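# Flip the grey finned box onto its fins, feet up

## Task

Flip the grey box that has fins upside down at roughly the spot it occupies now, so it ends resting flat on its fins with its feet pointing upward.

## Robot and tools

Robot: two arms, left_arm and right_arm, each ending in a two-finger gripper. The fingers point along the gripper's +z axis and spread along its y axis. end_effector_position is the point between the finger pads, roughly 1 cm short of the tips. Calibrated bases in the scene frame: left_arm at (+0.026, +0.257, +0.013) m, right_arm at (+0.001, -0.338, +0.037) m, both turned only slightly about vertical, with +z up.

Frames: the scene frame has its origin at table-top height, halfway between the nominal bases, +x pointing out over the table, +z up, and left_arm on the +y side. Image left and right do not match arm names. Hand positions, orientations (quat_wxyz), velocities, targets and wrist camera poses are all given in that arm's own base frame. Fixed cameras and the table use the scene frame. Printed hand poses can be off by a few centimetres.

execute_actions(actions, cameras): actions is a list of actions. Each action is up to 15 rows, and each row lasts 1/30 s. A short table repeats its final row until the action's 15 steps are used up. Every row has 14 numbers in [-1, 1], with both arms always included: left dx, dy, dz, rx, ry, rz, opening, then right dx, dy, dz, rx, ry, rz, opening. The first six numbers for an arm are an offset, not a pose. They are measured along that arm's base axes from its Hand target as it stood when the action began, and every row counts from that same start. 1.0 equals 0.6 m or 180 degrees. rx, ry, rz form one rotation vector about the Hand target's position. Resending the same offset in a later action moves the arm further. An all-zero offset re-requests the current Hand target, which also ends a push against an obstacle. Opening is absolute: +1 is fully open (0.094 m) and -1 is closed. A 0 is a real command, so to keep a gripper as it is, resend its present value. An empty actions list only returns the state and images.

move(target, speed, blend, opening_speed, blocking, cameras): drives straight-line paths. target is either one 14-number row laid out as above, or a list of up to 15 such rows. Every row is an offset from the Hand targets at the start of the move, not from the previous row. speed is in m/s, from 0.002 to 4.3, default 0.25. Turning is capped at twice that value in rad/s. You can give one value, or one per target. blend is a corner radius in m for the targets in a list. opening_speed is the rate of change on the -1 to +1 scale per second, at least 0.2. blocking=false returns after about 0.5 s while the motion continues. All paths finish together and are cut off after 10 s. A move does not avoid obstacles or the other arm. Fast moves lag, wander and overshoot. Steer around an arm's own base rather than passing near it. The result adds a line of the form 'move: ...' naming the outcome: done (within 10 mm and 2 degrees), off_target, moving, held or fault. It also names the limits that acted: limits=paced means the pose was clipped, limits=held means steps were withheld. Friction or contact can leave an arm off_target, and neither done nor off_target says anything about contact.

wait(seconds 0-10) lets time pass while commands are held. stop brakes a running move. zoom_image(camera, region [x0,y0,x1,y1], at most 504x504 px) enlarges the latest image from cam_head_left, cam_head_right, cam_high, cam_low, cam_left_wrist or cam_right_wrist. All are 672x504. read_manual only returns licence text. finished_scene(scene) ends the scene and cannot be undone. Call it only once the box is resting on its fins and will stay there with the robot clear.

Result lines: Hand target is the last commanded pose after clipping, and the next offsets count from it. The gripper often stops short of it. Waiting does not help; send the missing distance as an offset. Each control step clips commanded orientation to within 40 degrees of the measured one. grip_measured uses the opening scale and reads up to about 2.7 mm wide when empty. On a firmly gripped hard part it reads a little narrower than the part. Fingers press at full force (about 50-64 N per pad) once the command is about 0.05 below where they first touched. To release, command well above grip_measured. grip_effort_nm is motor effort, negative when closing, and is not a pad force. Joint torques include gravity and carry offsets. Torques 3 and 4 wrap at ±28 N m. A Joint velocities list reading 'within noise' means that arm is still. MOTOR HOT appears from 85 °C. At 100 °C that arm goes limp for 30-60 s and logs an OVER-TEMPERATURE FAULT. Holding loads, keeping an arm outstretched or pushing at an unreachable pose all heat the motors.

Avoid: anything leaving the table, which fails the task. Also avoid releasing the box while it moves, dropping it, slamming it, fast contact and deep pushes past a contact. Do not let the arms strike or squeeze each other; the clearance check does not guard the grippers against one another. Do not close a gripper on the other arm's fingers. Avoid any arm stop. Time keeps running while you think, and loose objects may be nudged now and then.

Each tool is called after ">>>" as name(argument=value, ...), one argument or row to a line, values as JSON.

## Session

>>> execute_actions(
  actions=[],
)

Scene clock: 0.00 s.
left_arm: end_effector_position=(+0.5662, -0.1283, +0.2532) grip_measured=+1.000 grip_effort_nm=n/a end_effector_quat_wxyz=(+0.190, -0.223, +0.955, +0.036) | right_arm: end_effector_position=(+0.4375, +0.0835, +0.2914) grip_measured=+1.000 grip_effort_nm=n/a end_effector_quat_wxyz=(+0.162, -0.288, +0.887, +0.322)
Joint positions: left_arm=[-0.296 1.668 1.62 -1.222 -0.251 -0.715 0.094] | right_arm=[-0.072 1.426 1.367 -1.439 -0.734 -0.671 0.094]
Joint velocities: within noise
Joint torques (N m): no reading
Heat: left arm: hottest elbow 33 °C; right arm: hottest waist 32 °C.
Hand target: left_arm +0.5722, -0.1301, +0.2596; +0.198, -0.224, +0.954, +0.032 | right_arm +0.4432, +0.0831, +0.3022; +0.174, -0.292, +0.885, +0.317
Tool commands: left_gripper/opening=+1.0 right_gripper/opening=+1.0

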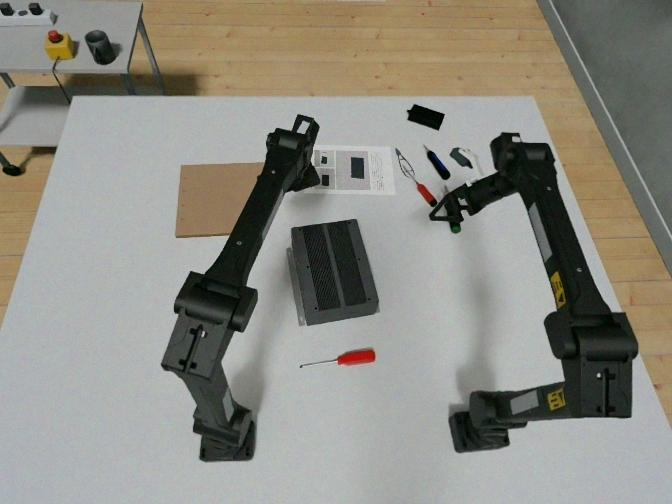

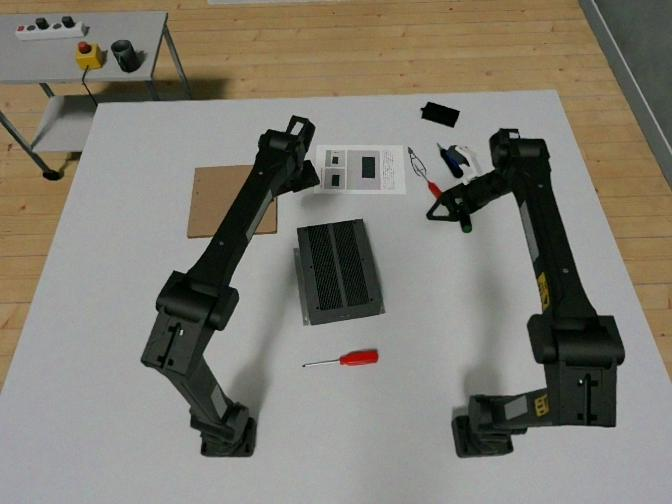

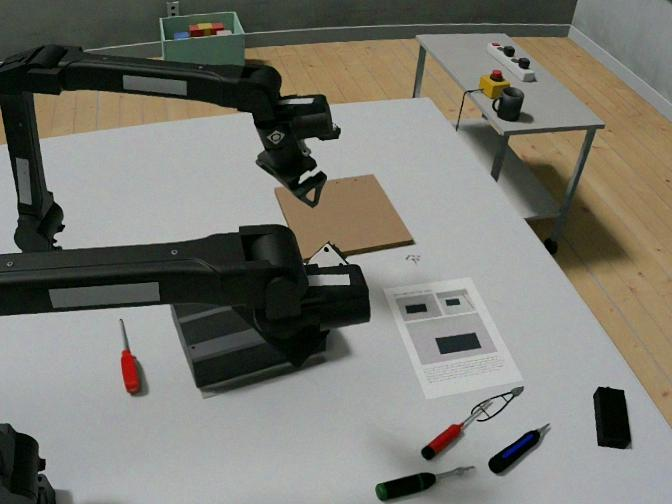

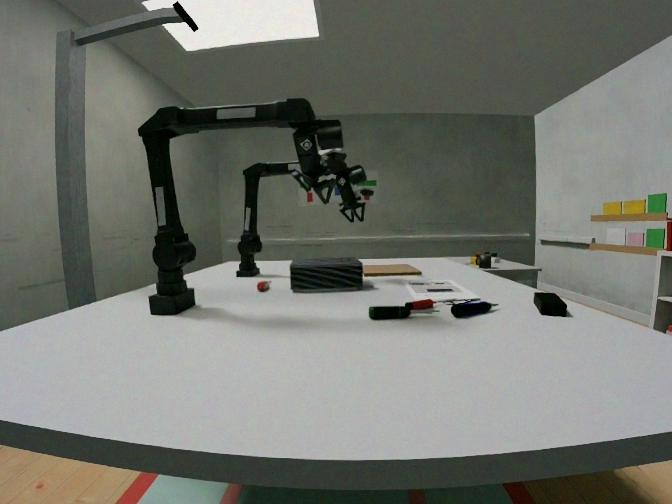

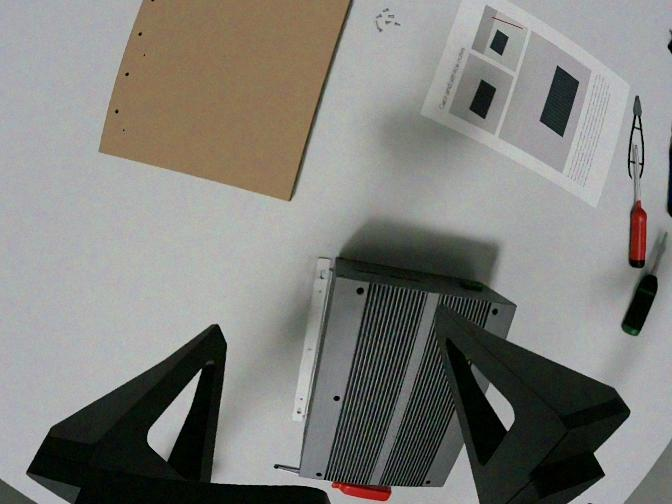

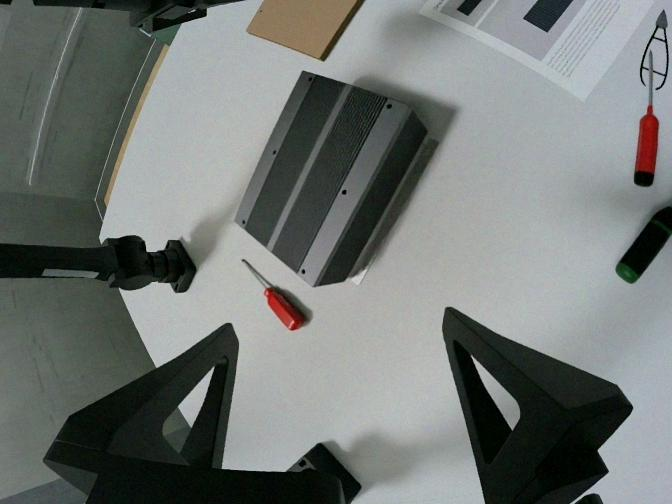

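>>> zoom_image(
  camera="cam_right_wrist",
  region=[220, 60, 460, 300],
)

>>> zoom_image(
  camera="cam_left_wrist",
  region=[270, 230, 530, 490],
)

>>> zoom_image(
  camera="cam_low",
  region=[270, 240, 380, 310],
)

>>> zoom_image(
  camera="cam_high",
  region=[150, 230, 370, 410],
)

>>> zoom_image(
  camera="cam_high",
  region=[380, 270, 530, 400],
)

Scaled by 2.100 from the camera's 672x504 image, which has a finer 960x720 frame.

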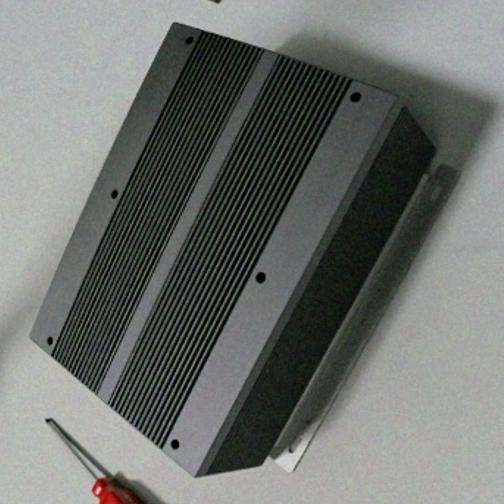

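Scaled by 1.938 from the camera's 672x504 image, which has a finer 960x720 frame.

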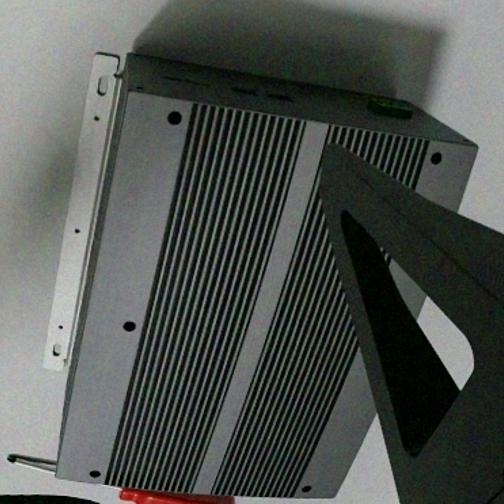

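Scaled by 4.582.

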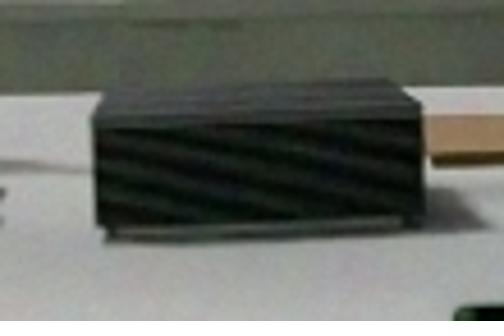

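Scaled by 2.291.

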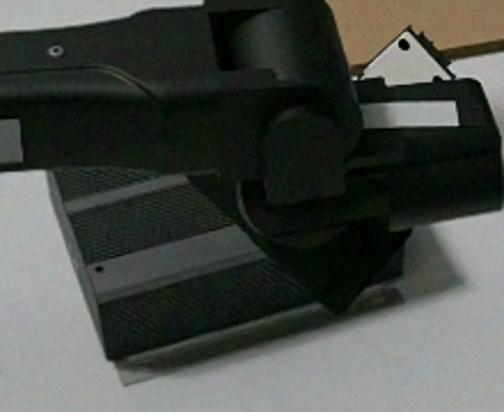

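Scaled by 3.360.

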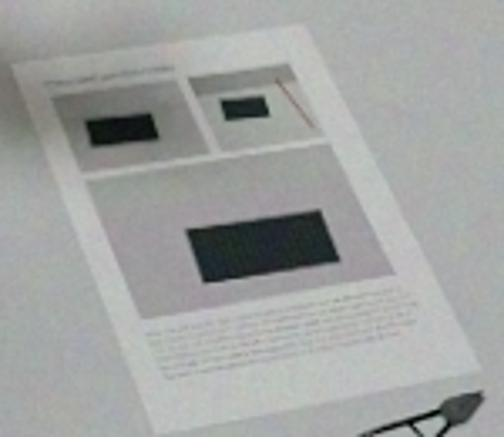

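>>> move(
  target=[
    [-0.27,0.13,0.0,-0.266,0.036,-0.125,-0.04,0.0905,0.03,-0.1,-0.07,-0.143,0.295,1],
    [-0.27,0.081,-0.266,-0.266,0.036,-0.125,-0.04,0.0905,0.05,-0.45,-0.07,-0.143,0.295,1],
  ],
  blend=[0.03,0],
)

Scene clock: 163.83 s.
left_arm: end_effector_position=(+0.4095, -0.0776, +0.1078) grip_measured=-0.037 grip_effort_nm=-0.115 end_effector_quat_wxyz=(+0.049, -0.093, +0.919, -0.381) | right_arm: end_effector_position=(+0.4935, +0.1060, +0.0312) grip_measured=+1.000 grip_effort_nm=-0.012 end_effector_quat_wxyz=(-0.167, +0.727, -0.636, -0.199)
Joint positions: left_arm=[0.108 1.484 0.898 -0.864 0.781 -0.144 0.045] | right_arm=[0.042 1.871 1.262 -1.026 -0.523 -1.679 0.094]
Joint velocities: within noise
Joint torques (N m): left_arm=[-1.61 -7.88 7.25 1.29 0.55 -0.26] | right_arm=[0.56 -14.62 6.98 0.81 -0.41 0.03]
Heat: left arm: hottest elbow 46 °C; right arm: hottest elbow 40 °C.
Hand target: left_arm +0.4102, -0.0816, +0.1000; +0.040, -0.097, +0.918, -0.381 | right_arm +0.4975, +0.1132, +0.0322; -0.170, +0.731, -0.632, -0.195
Off the commanded pose: left_arm 0.009 m, 1 deg | right_arm 0.008 m, 1 deg.
move: done

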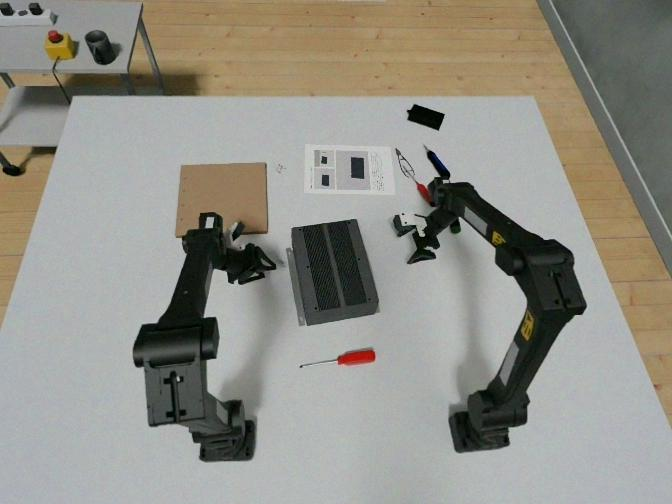

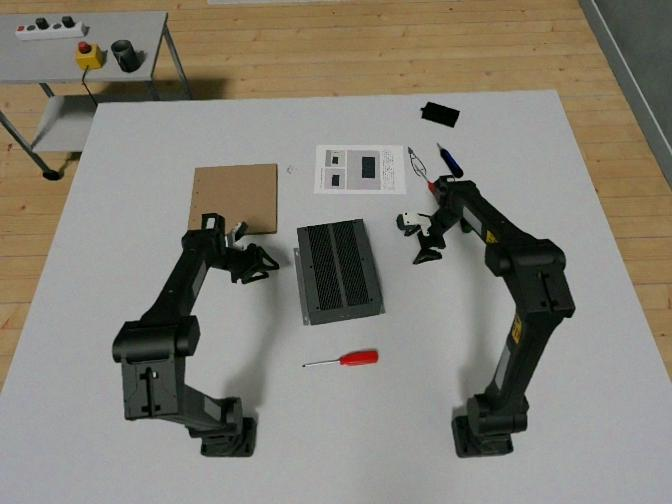

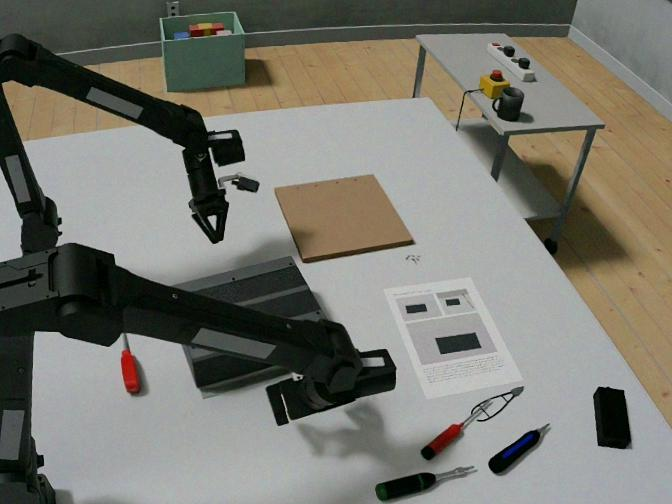

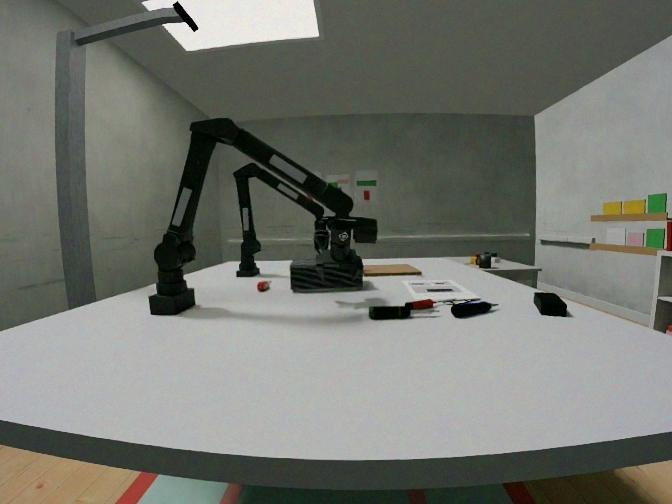

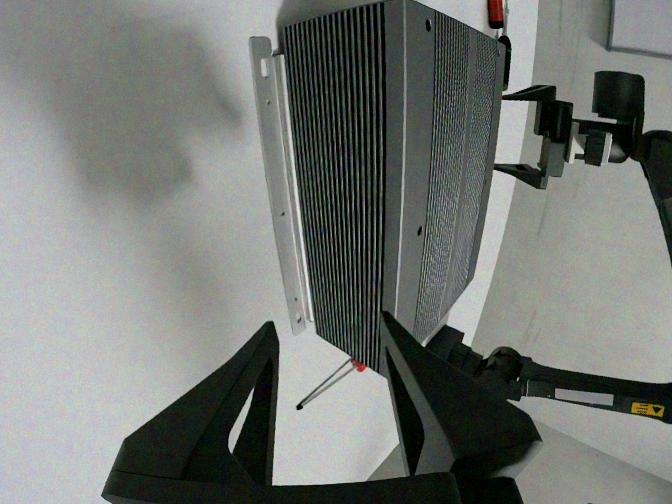

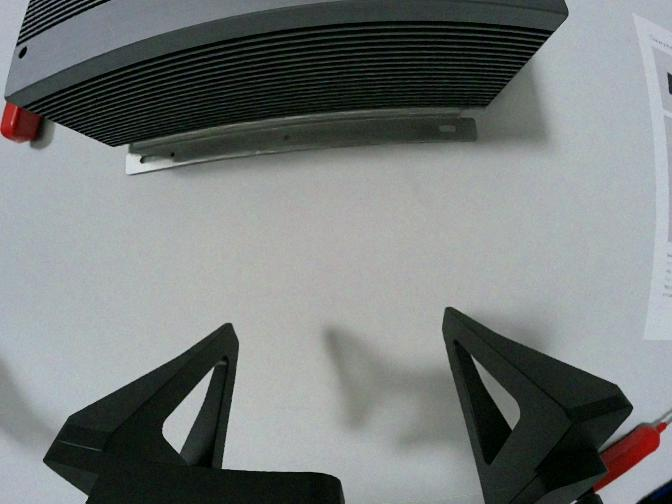

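>>> move(
  target=[
    [0,-0.007,-0.105,0,0,0,-0.04,0,0.02,-0.083,0,0,0,1],
    [0,-0.007,-0.105,0,0,0,-0.04,-0.01,0.11,-0.083,0,0,0,1],
  ],
  speed=[0.12,0.06],
)

Scene clock: 182.20 s.
left_arm: end_effector_position=(+0.4115, -0.0816, +0.0461) grip_measured=-0.037 grip_effort_nm=-0.115 end_effector_quat_wxyz=(+0.051, -0.093, +0.918, -0.381) | right_arm: end_effector_position=(+0.4909, +0.1734, -0.0170) grip_measured=+1.000 grip_effort_nm=-0.012 end_effector_quat_wxyz=(-0.168, +0.729, -0.633, -0.197)
Joint positions: left_arm=[0.098 1.602 0.829 -0.663 0.781 -0.16 0.045] | right_arm=[0.175 1.945 1.223 -0.833 -0.523 -1.532 0.094]
Joint velocities: within noise
Joint torques (N m): left_arm=[-1.67 -8.41 6.27 1.33 0.51 -0.27] | right_arm=[0.44 -14.86 5.91 0.88 -0.43 0.04]
Heat: left arm: hottest elbow 44 °C; right arm: hottest elbow 40 °C.
Hand target: left_arm +0.4104, -0.0857, +0.0371; +0.041, -0.097, +0.918, -0.381 | right_arm +0.4914, +0.1793, -0.0177; -0.169, +0.731, -0.632, -0.195
Off the commanded pose: left_arm 0.010 m, 1 deg | right_arm 0.006 m, 0 deg.
move: done

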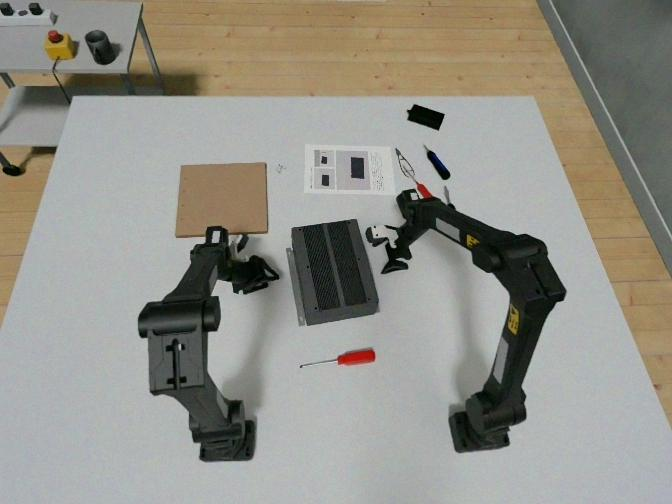

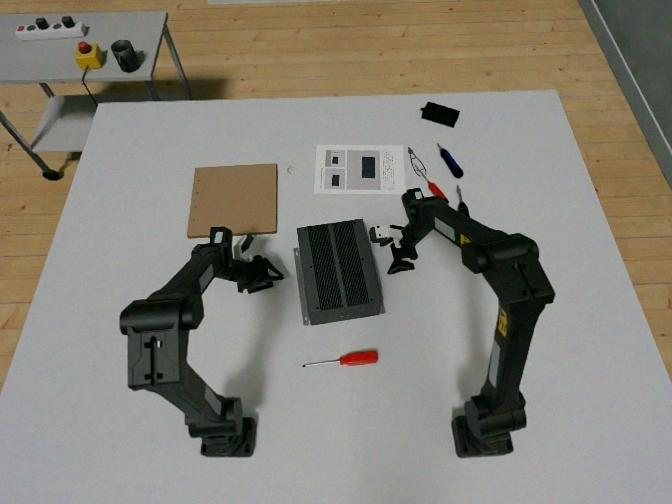

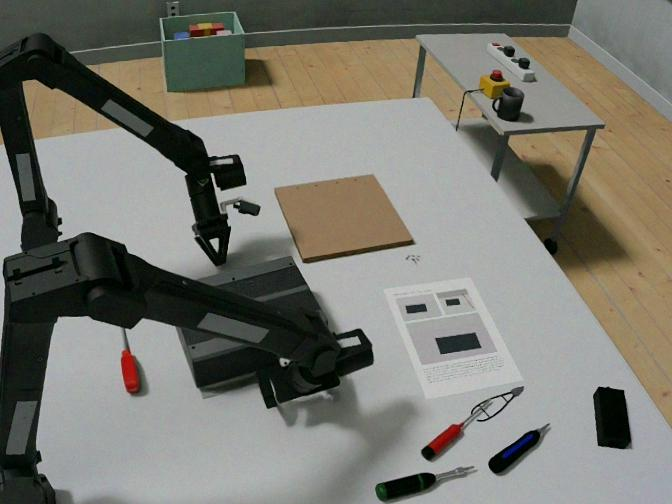

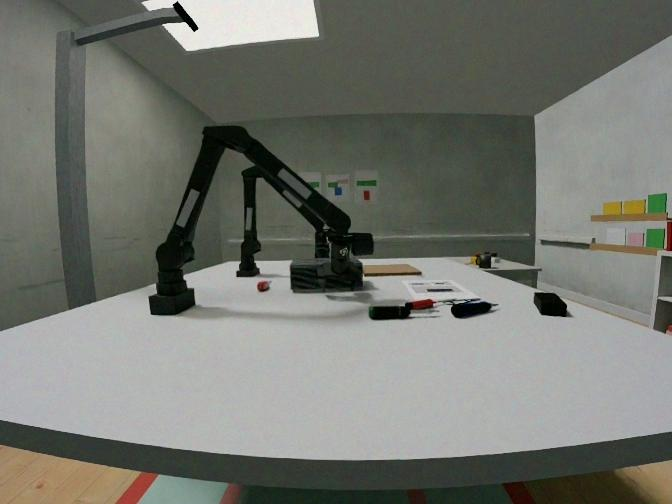

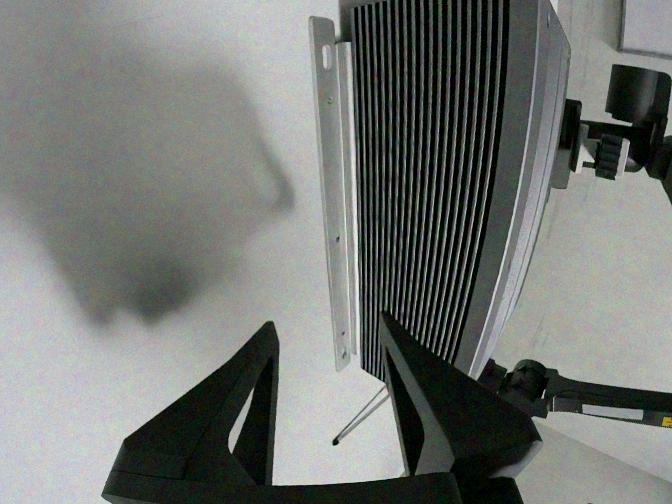

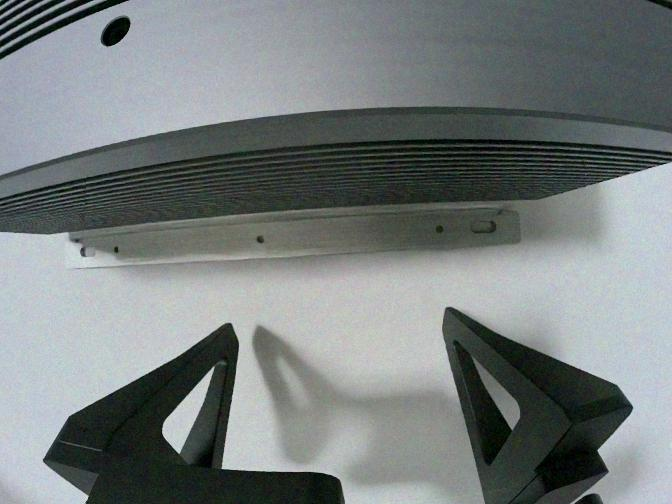

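>>> move(
  target=[0.014,-0.065,-0.005,0,0,0,-0.04,-0.008,0.058,-0.005,0,0,0,1],
  speed=0.05,
  cameras=["cam_head_left","cam_left_wrist","cam_right_wrist"],
)

Scene clock: 194.57 s.
left_arm: end_effector_position=(+0.4216, -0.1218, +0.0460) grip_measured=-0.037 grip_effort_nm=-0.115 end_effector_quat_wxyz=(+0.053, -0.090, +0.918, -0.383) | right_arm: end_effector_position=(+0.4881, +0.2081, -0.0166) grip_measured=+1.000 grip_effort_nm=-0.007 end_effector_quat_wxyz=(-0.172, +0.729, -0.633, -0.195)
Joint positions: left_arm=[-0.005 1.607 0.829 -0.555 0.765 -0.297 0.045] | right_arm=[0.241 1.945 1.223 -0.788 -0.523 -1.454 0.094]
Joint velocities: within noise
Joint torques (N m): left_arm=[-1.38 -8.41 6.12 1.61 0.4 -0.26] | right_arm=[0.21 -15.74 5.67 0.91 -0.34 0.07]
Heat: left arm: hottest elbow 42 °C; right arm: hottest elbow 40 °C.
Hand target: left_arm +0.4187, -0.1248, +0.0340; +0.041, -0.097, +0.918, -0.381 | right_arm +0.4867, +0.2140, -0.0207; -0.170, +0.731, -0.632, -0.195
Off the commanded pose: left_arm 0.013 m, 2 deg | right_arm 0.007 m, 0 deg.
move: off_target (left_arm)
Images, in order (width x height): cam_head_left 672x504, cam_left_wrist 672x504, cam_right_wrist 672x504.

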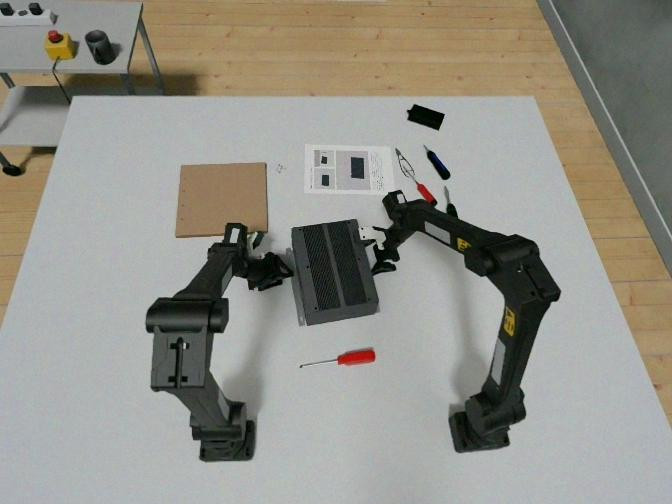

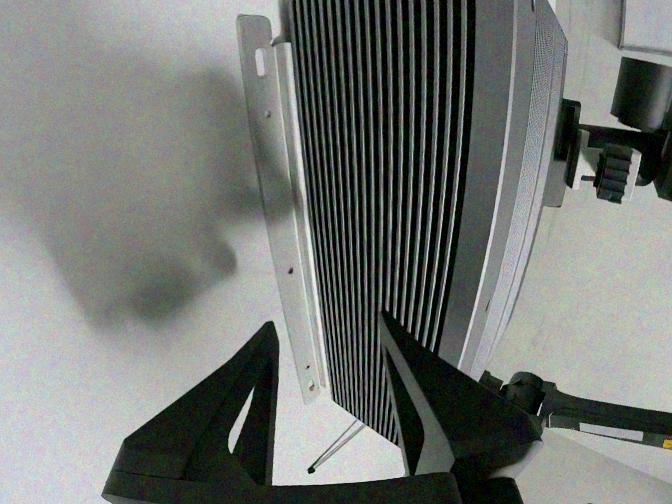

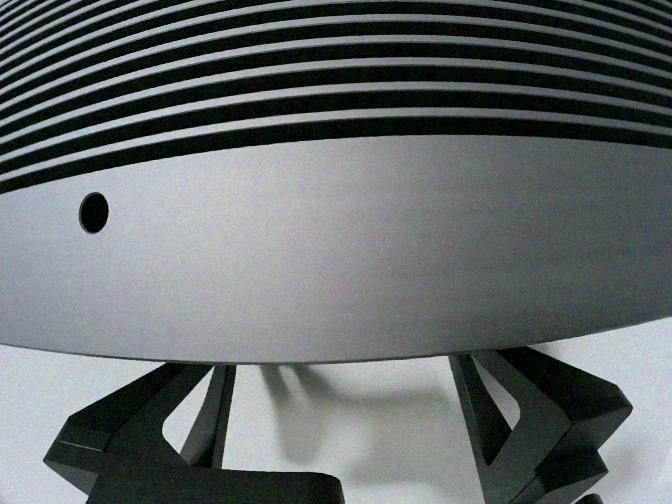

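>>> move(
  target=[0.02,-0.048,0.005,0,0,0,-0.04,-0.004,0.022,0,0,0,0,1],
  speed=0.04,
  cameras=["cam_head_left","cam_low","cam_left_wrist","cam_right_wrist"],
)

Scene clock: 208.00 s.
left_arm: end_effector_position=(+0.4243, -0.1371, +0.0428) grip_measured=-0.038 grip_effort_nm=-0.100 end_effector_quat_wxyz=(+0.046, -0.107, +0.918, -0.380) | right_arm: end_effector_position=(+0.4864, +0.2198, -0.0167) grip_measured=+1.000 grip_effort_nm=-0.012 end_effector_quat_wxyz=(-0.171, +0.728, -0.634, -0.195)
Joint positions: left_arm=[-0.047 1.615 0.829 -0.513 0.746 -0.387 0.045] | right_arm=[0.265 1.945 1.223 -0.773 -0.52 -1.423 0.094]
Joint velocities: within noise
Joint torques (N m): left_arm=[-3.96 -8.06 8.09 1.99 0.47 -0.27] | right_arm=[0.5 -14.92 5.91 0.87 -0.39 0.03]
Heat: left arm: hottest elbow 41 °C; right arm: hottest elbow 39 °C.
Hand target: left_arm +0.4307, -0.1537, +0.0370; +0.040, -0.097, +0.919, -0.381 | right_arm +0.4842, +0.2273, -0.0206; -0.170, +0.731, -0.632, -0.195
Off the commanded pose: left_arm 0.019 m, 1 deg | right_arm 0.009 m, 0 deg.
move: off_target (left_arm)
Images, in order (width x height): cam_head_left 672x504, cam_low 672x504, cam_left_wrist 672x504, cam_right_wrist 672x504.

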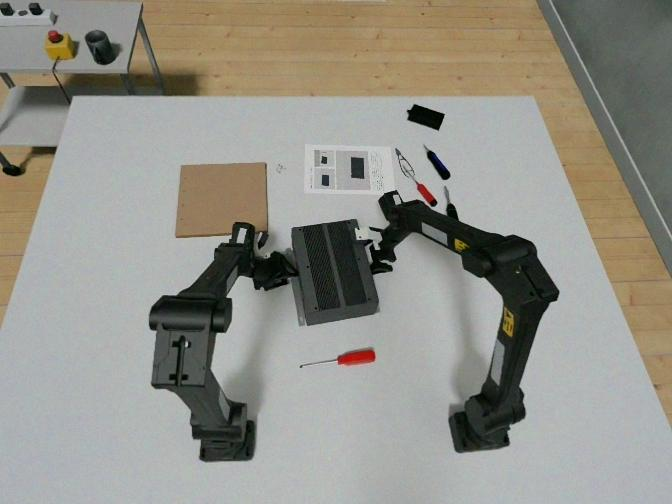

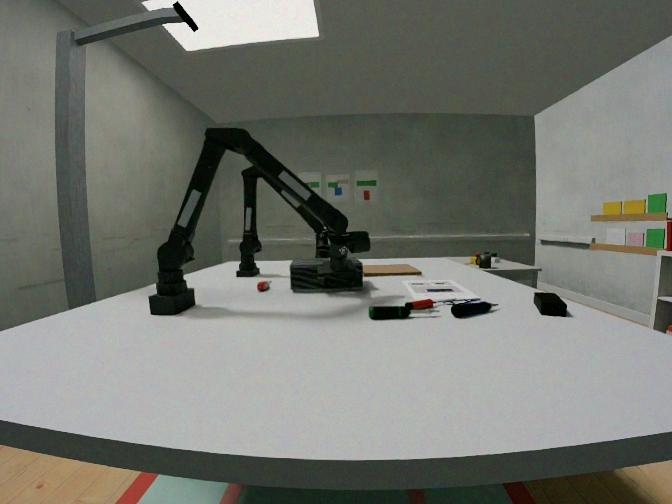

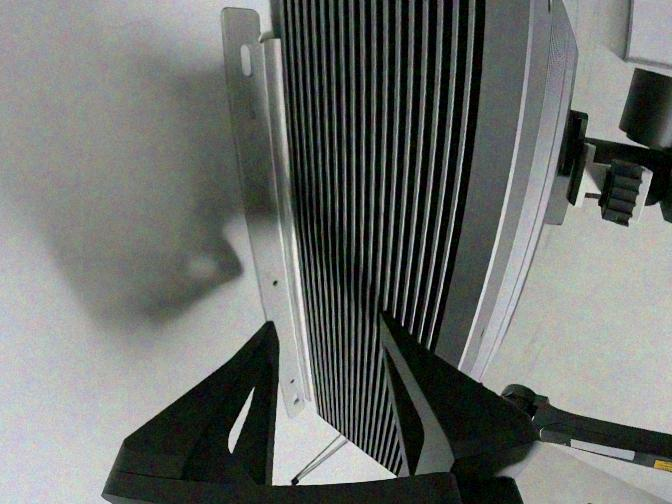

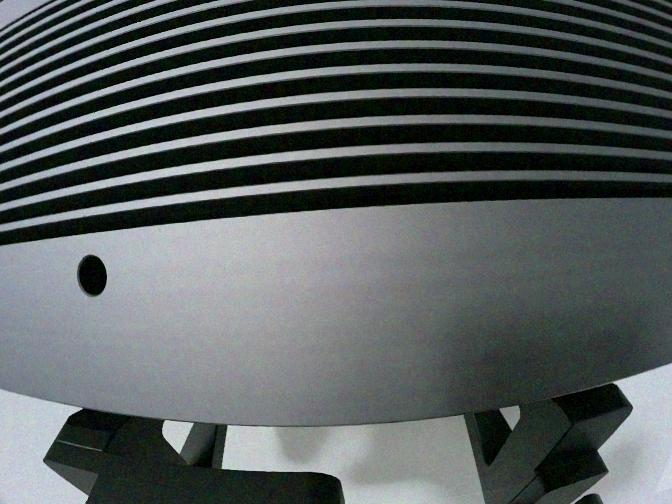

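>>> move(
  target=[0.02,-0.06,0.06,0,0,0,-0.04,0,0,0,0,0,0,1],
  speed=0.04,
  cameras=["cam_high","cam_low","cam_left_wrist","cam_right_wrist"],
)

Scene clock: 219.77 s.
left_arm: end_effector_position=(+0.4231, -0.1382, +0.0449) grip_measured=-0.039 grip_effort_nm=-0.012 end_effector_quat_wxyz=(+0.028, -0.149, +0.922, -0.356) | right_arm: end_effector_position=(+0.4864, +0.2198, -0.0167) grip_measured=+1.000 grip_effort_nm=-0.017 end_effector_quat_wxyz=(-0.171, +0.728, -0.635, -0.195)
Joint positions: left_arm=[-0.066 1.599 0.84 -0.548 0.69 -0.483 0.045] | right_arm=[0.265 1.945 1.223 -0.773 -0.52 -1.423 0.094]
Joint velocities: within noise
Joint torques (N m): left_arm=[-9.11 -10.99 11.54 1.83 1.84 -0.32] | right_arm=[0.67 -14.92 5.78 1.05 -0.39 0.05]
Heat: left arm: hottest elbow 41 °C; right arm: hottest elbow 39 °C.
Hand target: left_arm +0.4426, -0.1897, +0.0730; +0.040, -0.097, +0.918, -0.381 | right_arm +0.4842, +0.2273, -0.0206; -0.170, +0.731, -0.632, -0.195
Off the commanded pose: left_arm 0.062 m, 7 deg | right_arm 0.009 m, 0 deg.
move: off_target (left_arm)
Images, in order (width x height): cam_high 672x504, cam_low 672x504, cam_left_wrist 672x504, cam_right_wrist 672x504.

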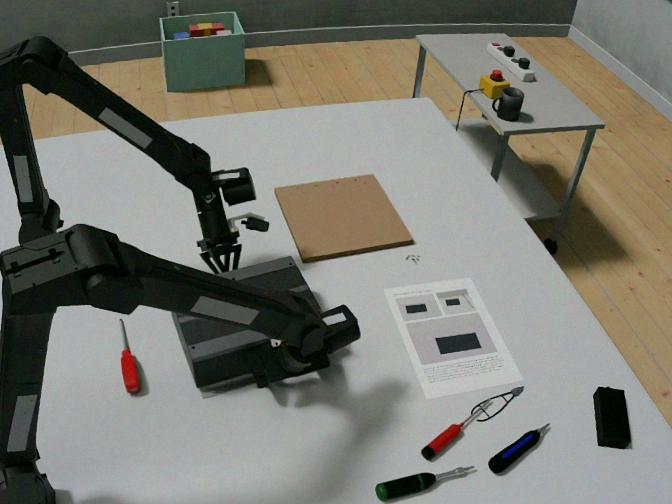

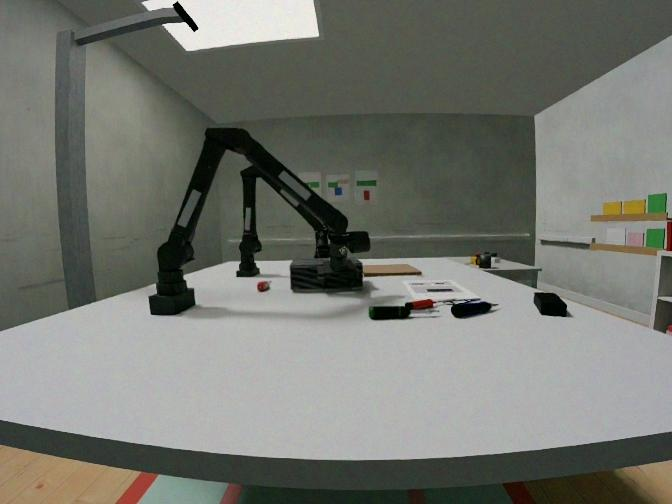

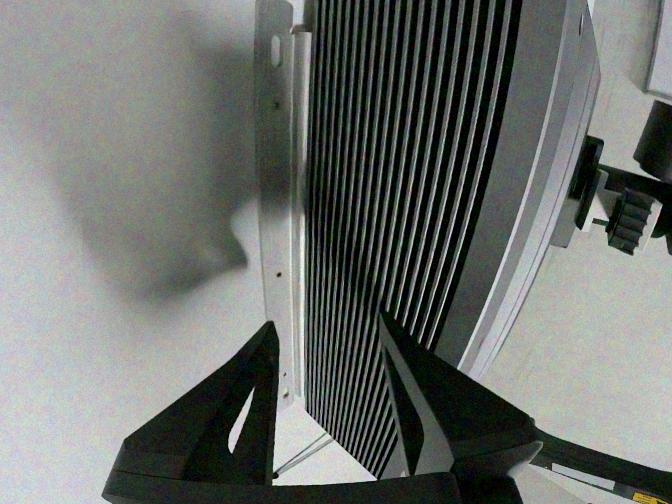

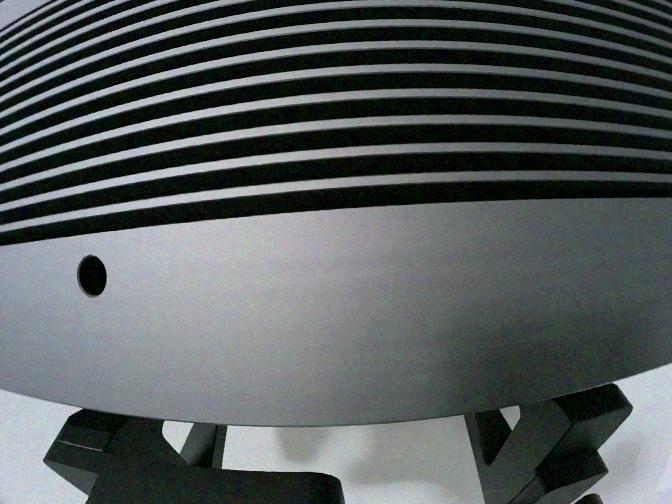

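>>> move(
  target=[0.025,-0.1,0.1,0,0,0,-0.04,0,0,0,0,0,0,1],
  speed=0.05,
  cameras=["cam_high","cam_left_wrist","cam_right_wrist"],
)

Scene clock: 228.47 s.
left_arm: end_effector_position=(+0.4102, -0.1735, +0.0509) grip_measured=-0.041 grip_effort_nm=0.066 end_effector_quat_wxyz=(-0.022, -0.183, +0.932, -0.312) | right_arm: end_effector_position=(+0.4924, +0.1924, -0.0218) grip_measured=+1.000 grip_effort_nm=-0.007 end_effector_quat_wxyz=(-0.163, +0.728, -0.642, -0.176)
Joint positions: left_arm=[-0.178 1.589 0.887 -0.652 0.604 -0.633 0.045] | right_arm=[0.222 1.944 1.216 -0.779 -0.481 -1.459 0.094]
Joint velocities: within noise
Joint torques (N m): left_arm=[-9.99 -15.68 16.4 2.28 3.68 -0.24] | right_arm=[4.31 -15.15 6.11 1.14 -2 0.35]
Heat: left arm: hottest elbow 43 °C; right arm: hottest elbow 38 °C.
Hand target: left_arm +0.4576, -0.2497, +0.1330; +0.040, -0.097, +0.918, -0.381 | right_arm +0.4842, +0.2272, -0.0208; -0.169, +0.731, -0.632, -0.195
Off the commanded pose: left_arm 0.122 m, 15 deg | right_arm 0.036 m, 3 deg.
move: off_target (left_arm, right_arm)
Images, in order (width x height): cam_high 672x504, cam_left_wrist 672x504, cam_right_wrist 672x504.

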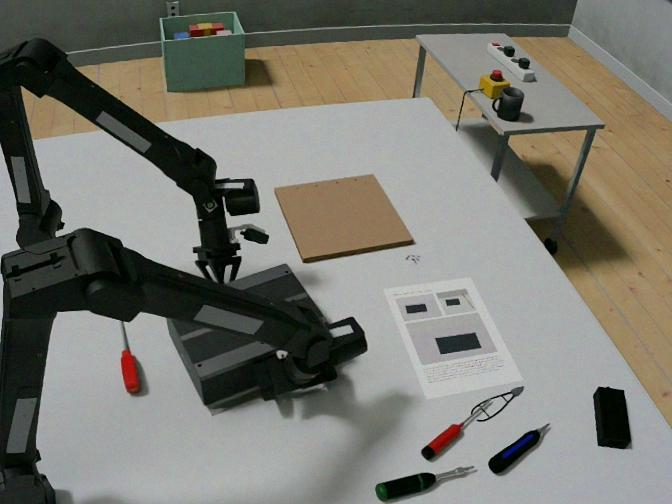

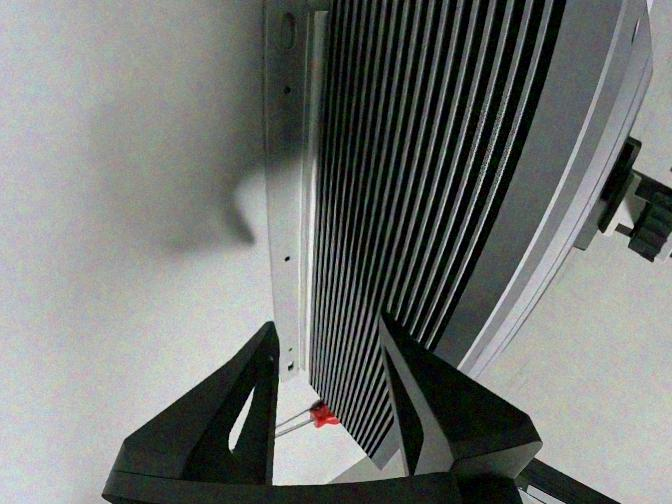

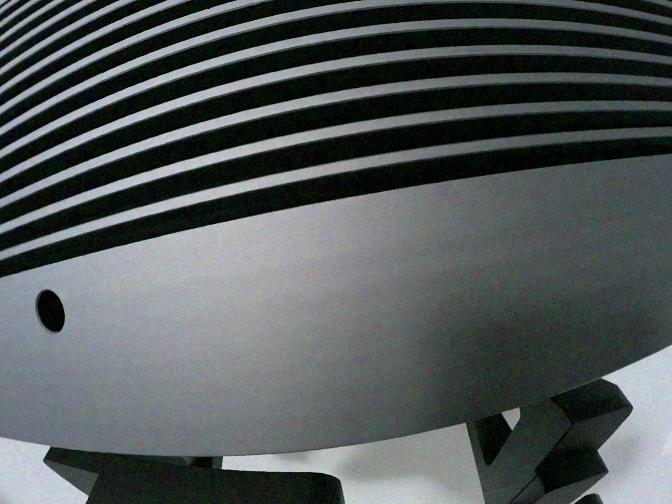

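>>> move(
  target=[0.05,-0.05,0.1,0,0,0,-0.04,0,0.09,0,0,0,0,1],
  speed=0.06,
  cameras=["cam_high","cam_low","cam_left_wrist","cam_right_wrist"],
)

Scene clock: 235.90 s.
left_arm: end_effector_position=(+0.4756, -0.2713, +0.1880) grip_measured=-0.039 grip_effort_nm=-0.017 end_effector_quat_wxyz=(+0.041, -0.096, +0.919, -0.381) | right_arm: end_effector_position=(+0.4882, +0.2196, -0.0215) grip_measured=+1.000 grip_effort_nm=-0.012 end_effector_quat_wxyz=(-0.160, +0.722, -0.651, -0.173)
Joint positions: left_arm=[-0.325 1.556 1.196 -0.738 0.654 -0.696 0.045] | right_arm=[0.278 1.943 1.216 -0.75 -0.467 -1.374 0.094]
Joint velocities: within noise
Joint torques (N m): left_arm=[-1.38 -10.29 12.18 1.01 0.29 -0.27] | right_arm=[7.41 -12.92 8.87 1.31 -2.27 0.66]
Heat: left arm: hottest elbow 46 °C; right arm: hottest elbow 38 °C.
Hand target: left_arm +0.4877, -0.2795, +0.1930; +0.040, -0.097, +0.918, -0.381 | right_arm +0.4843, +0.2811, -0.0208; -0.169, +0.730, -0.632, -0.195
Off the commanded pose: left_arm 0.016 m, 0 deg | right_arm 0.062 m, 4 deg.
move: off_target (left_arm, right_arm)
Images, in order (width x height): cam_high 672x504, cam_low 672x504, cam_left_wrist 672x504, cam_right_wrist 672x504.

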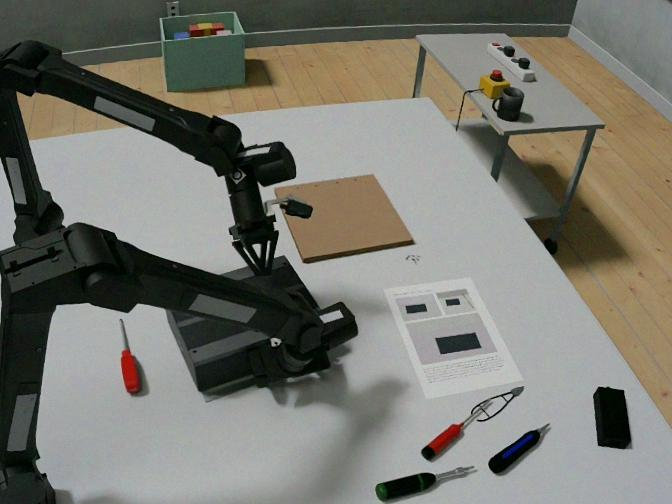

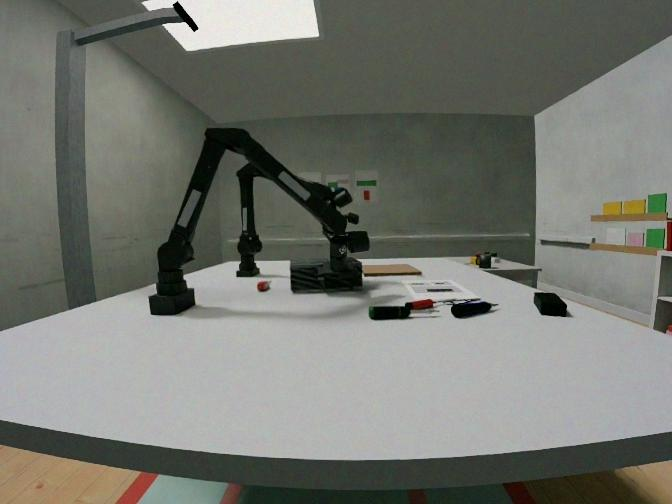

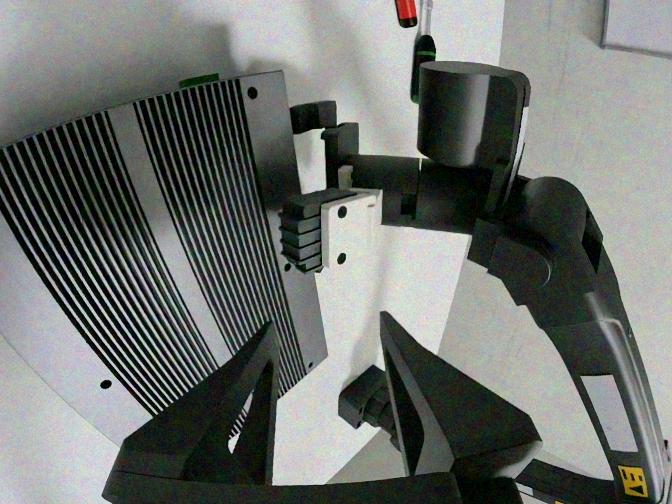

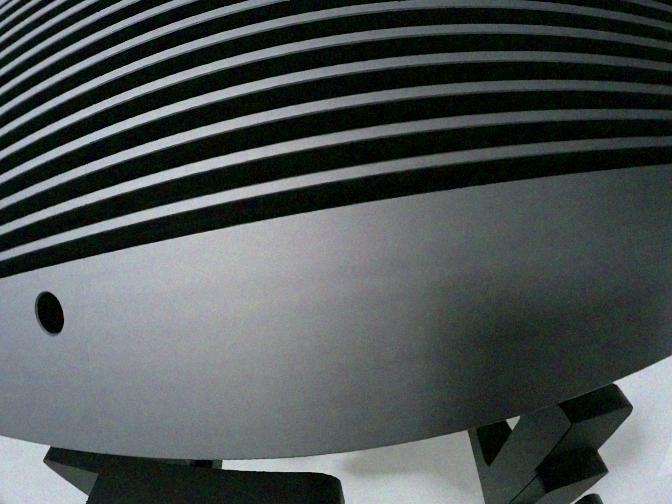

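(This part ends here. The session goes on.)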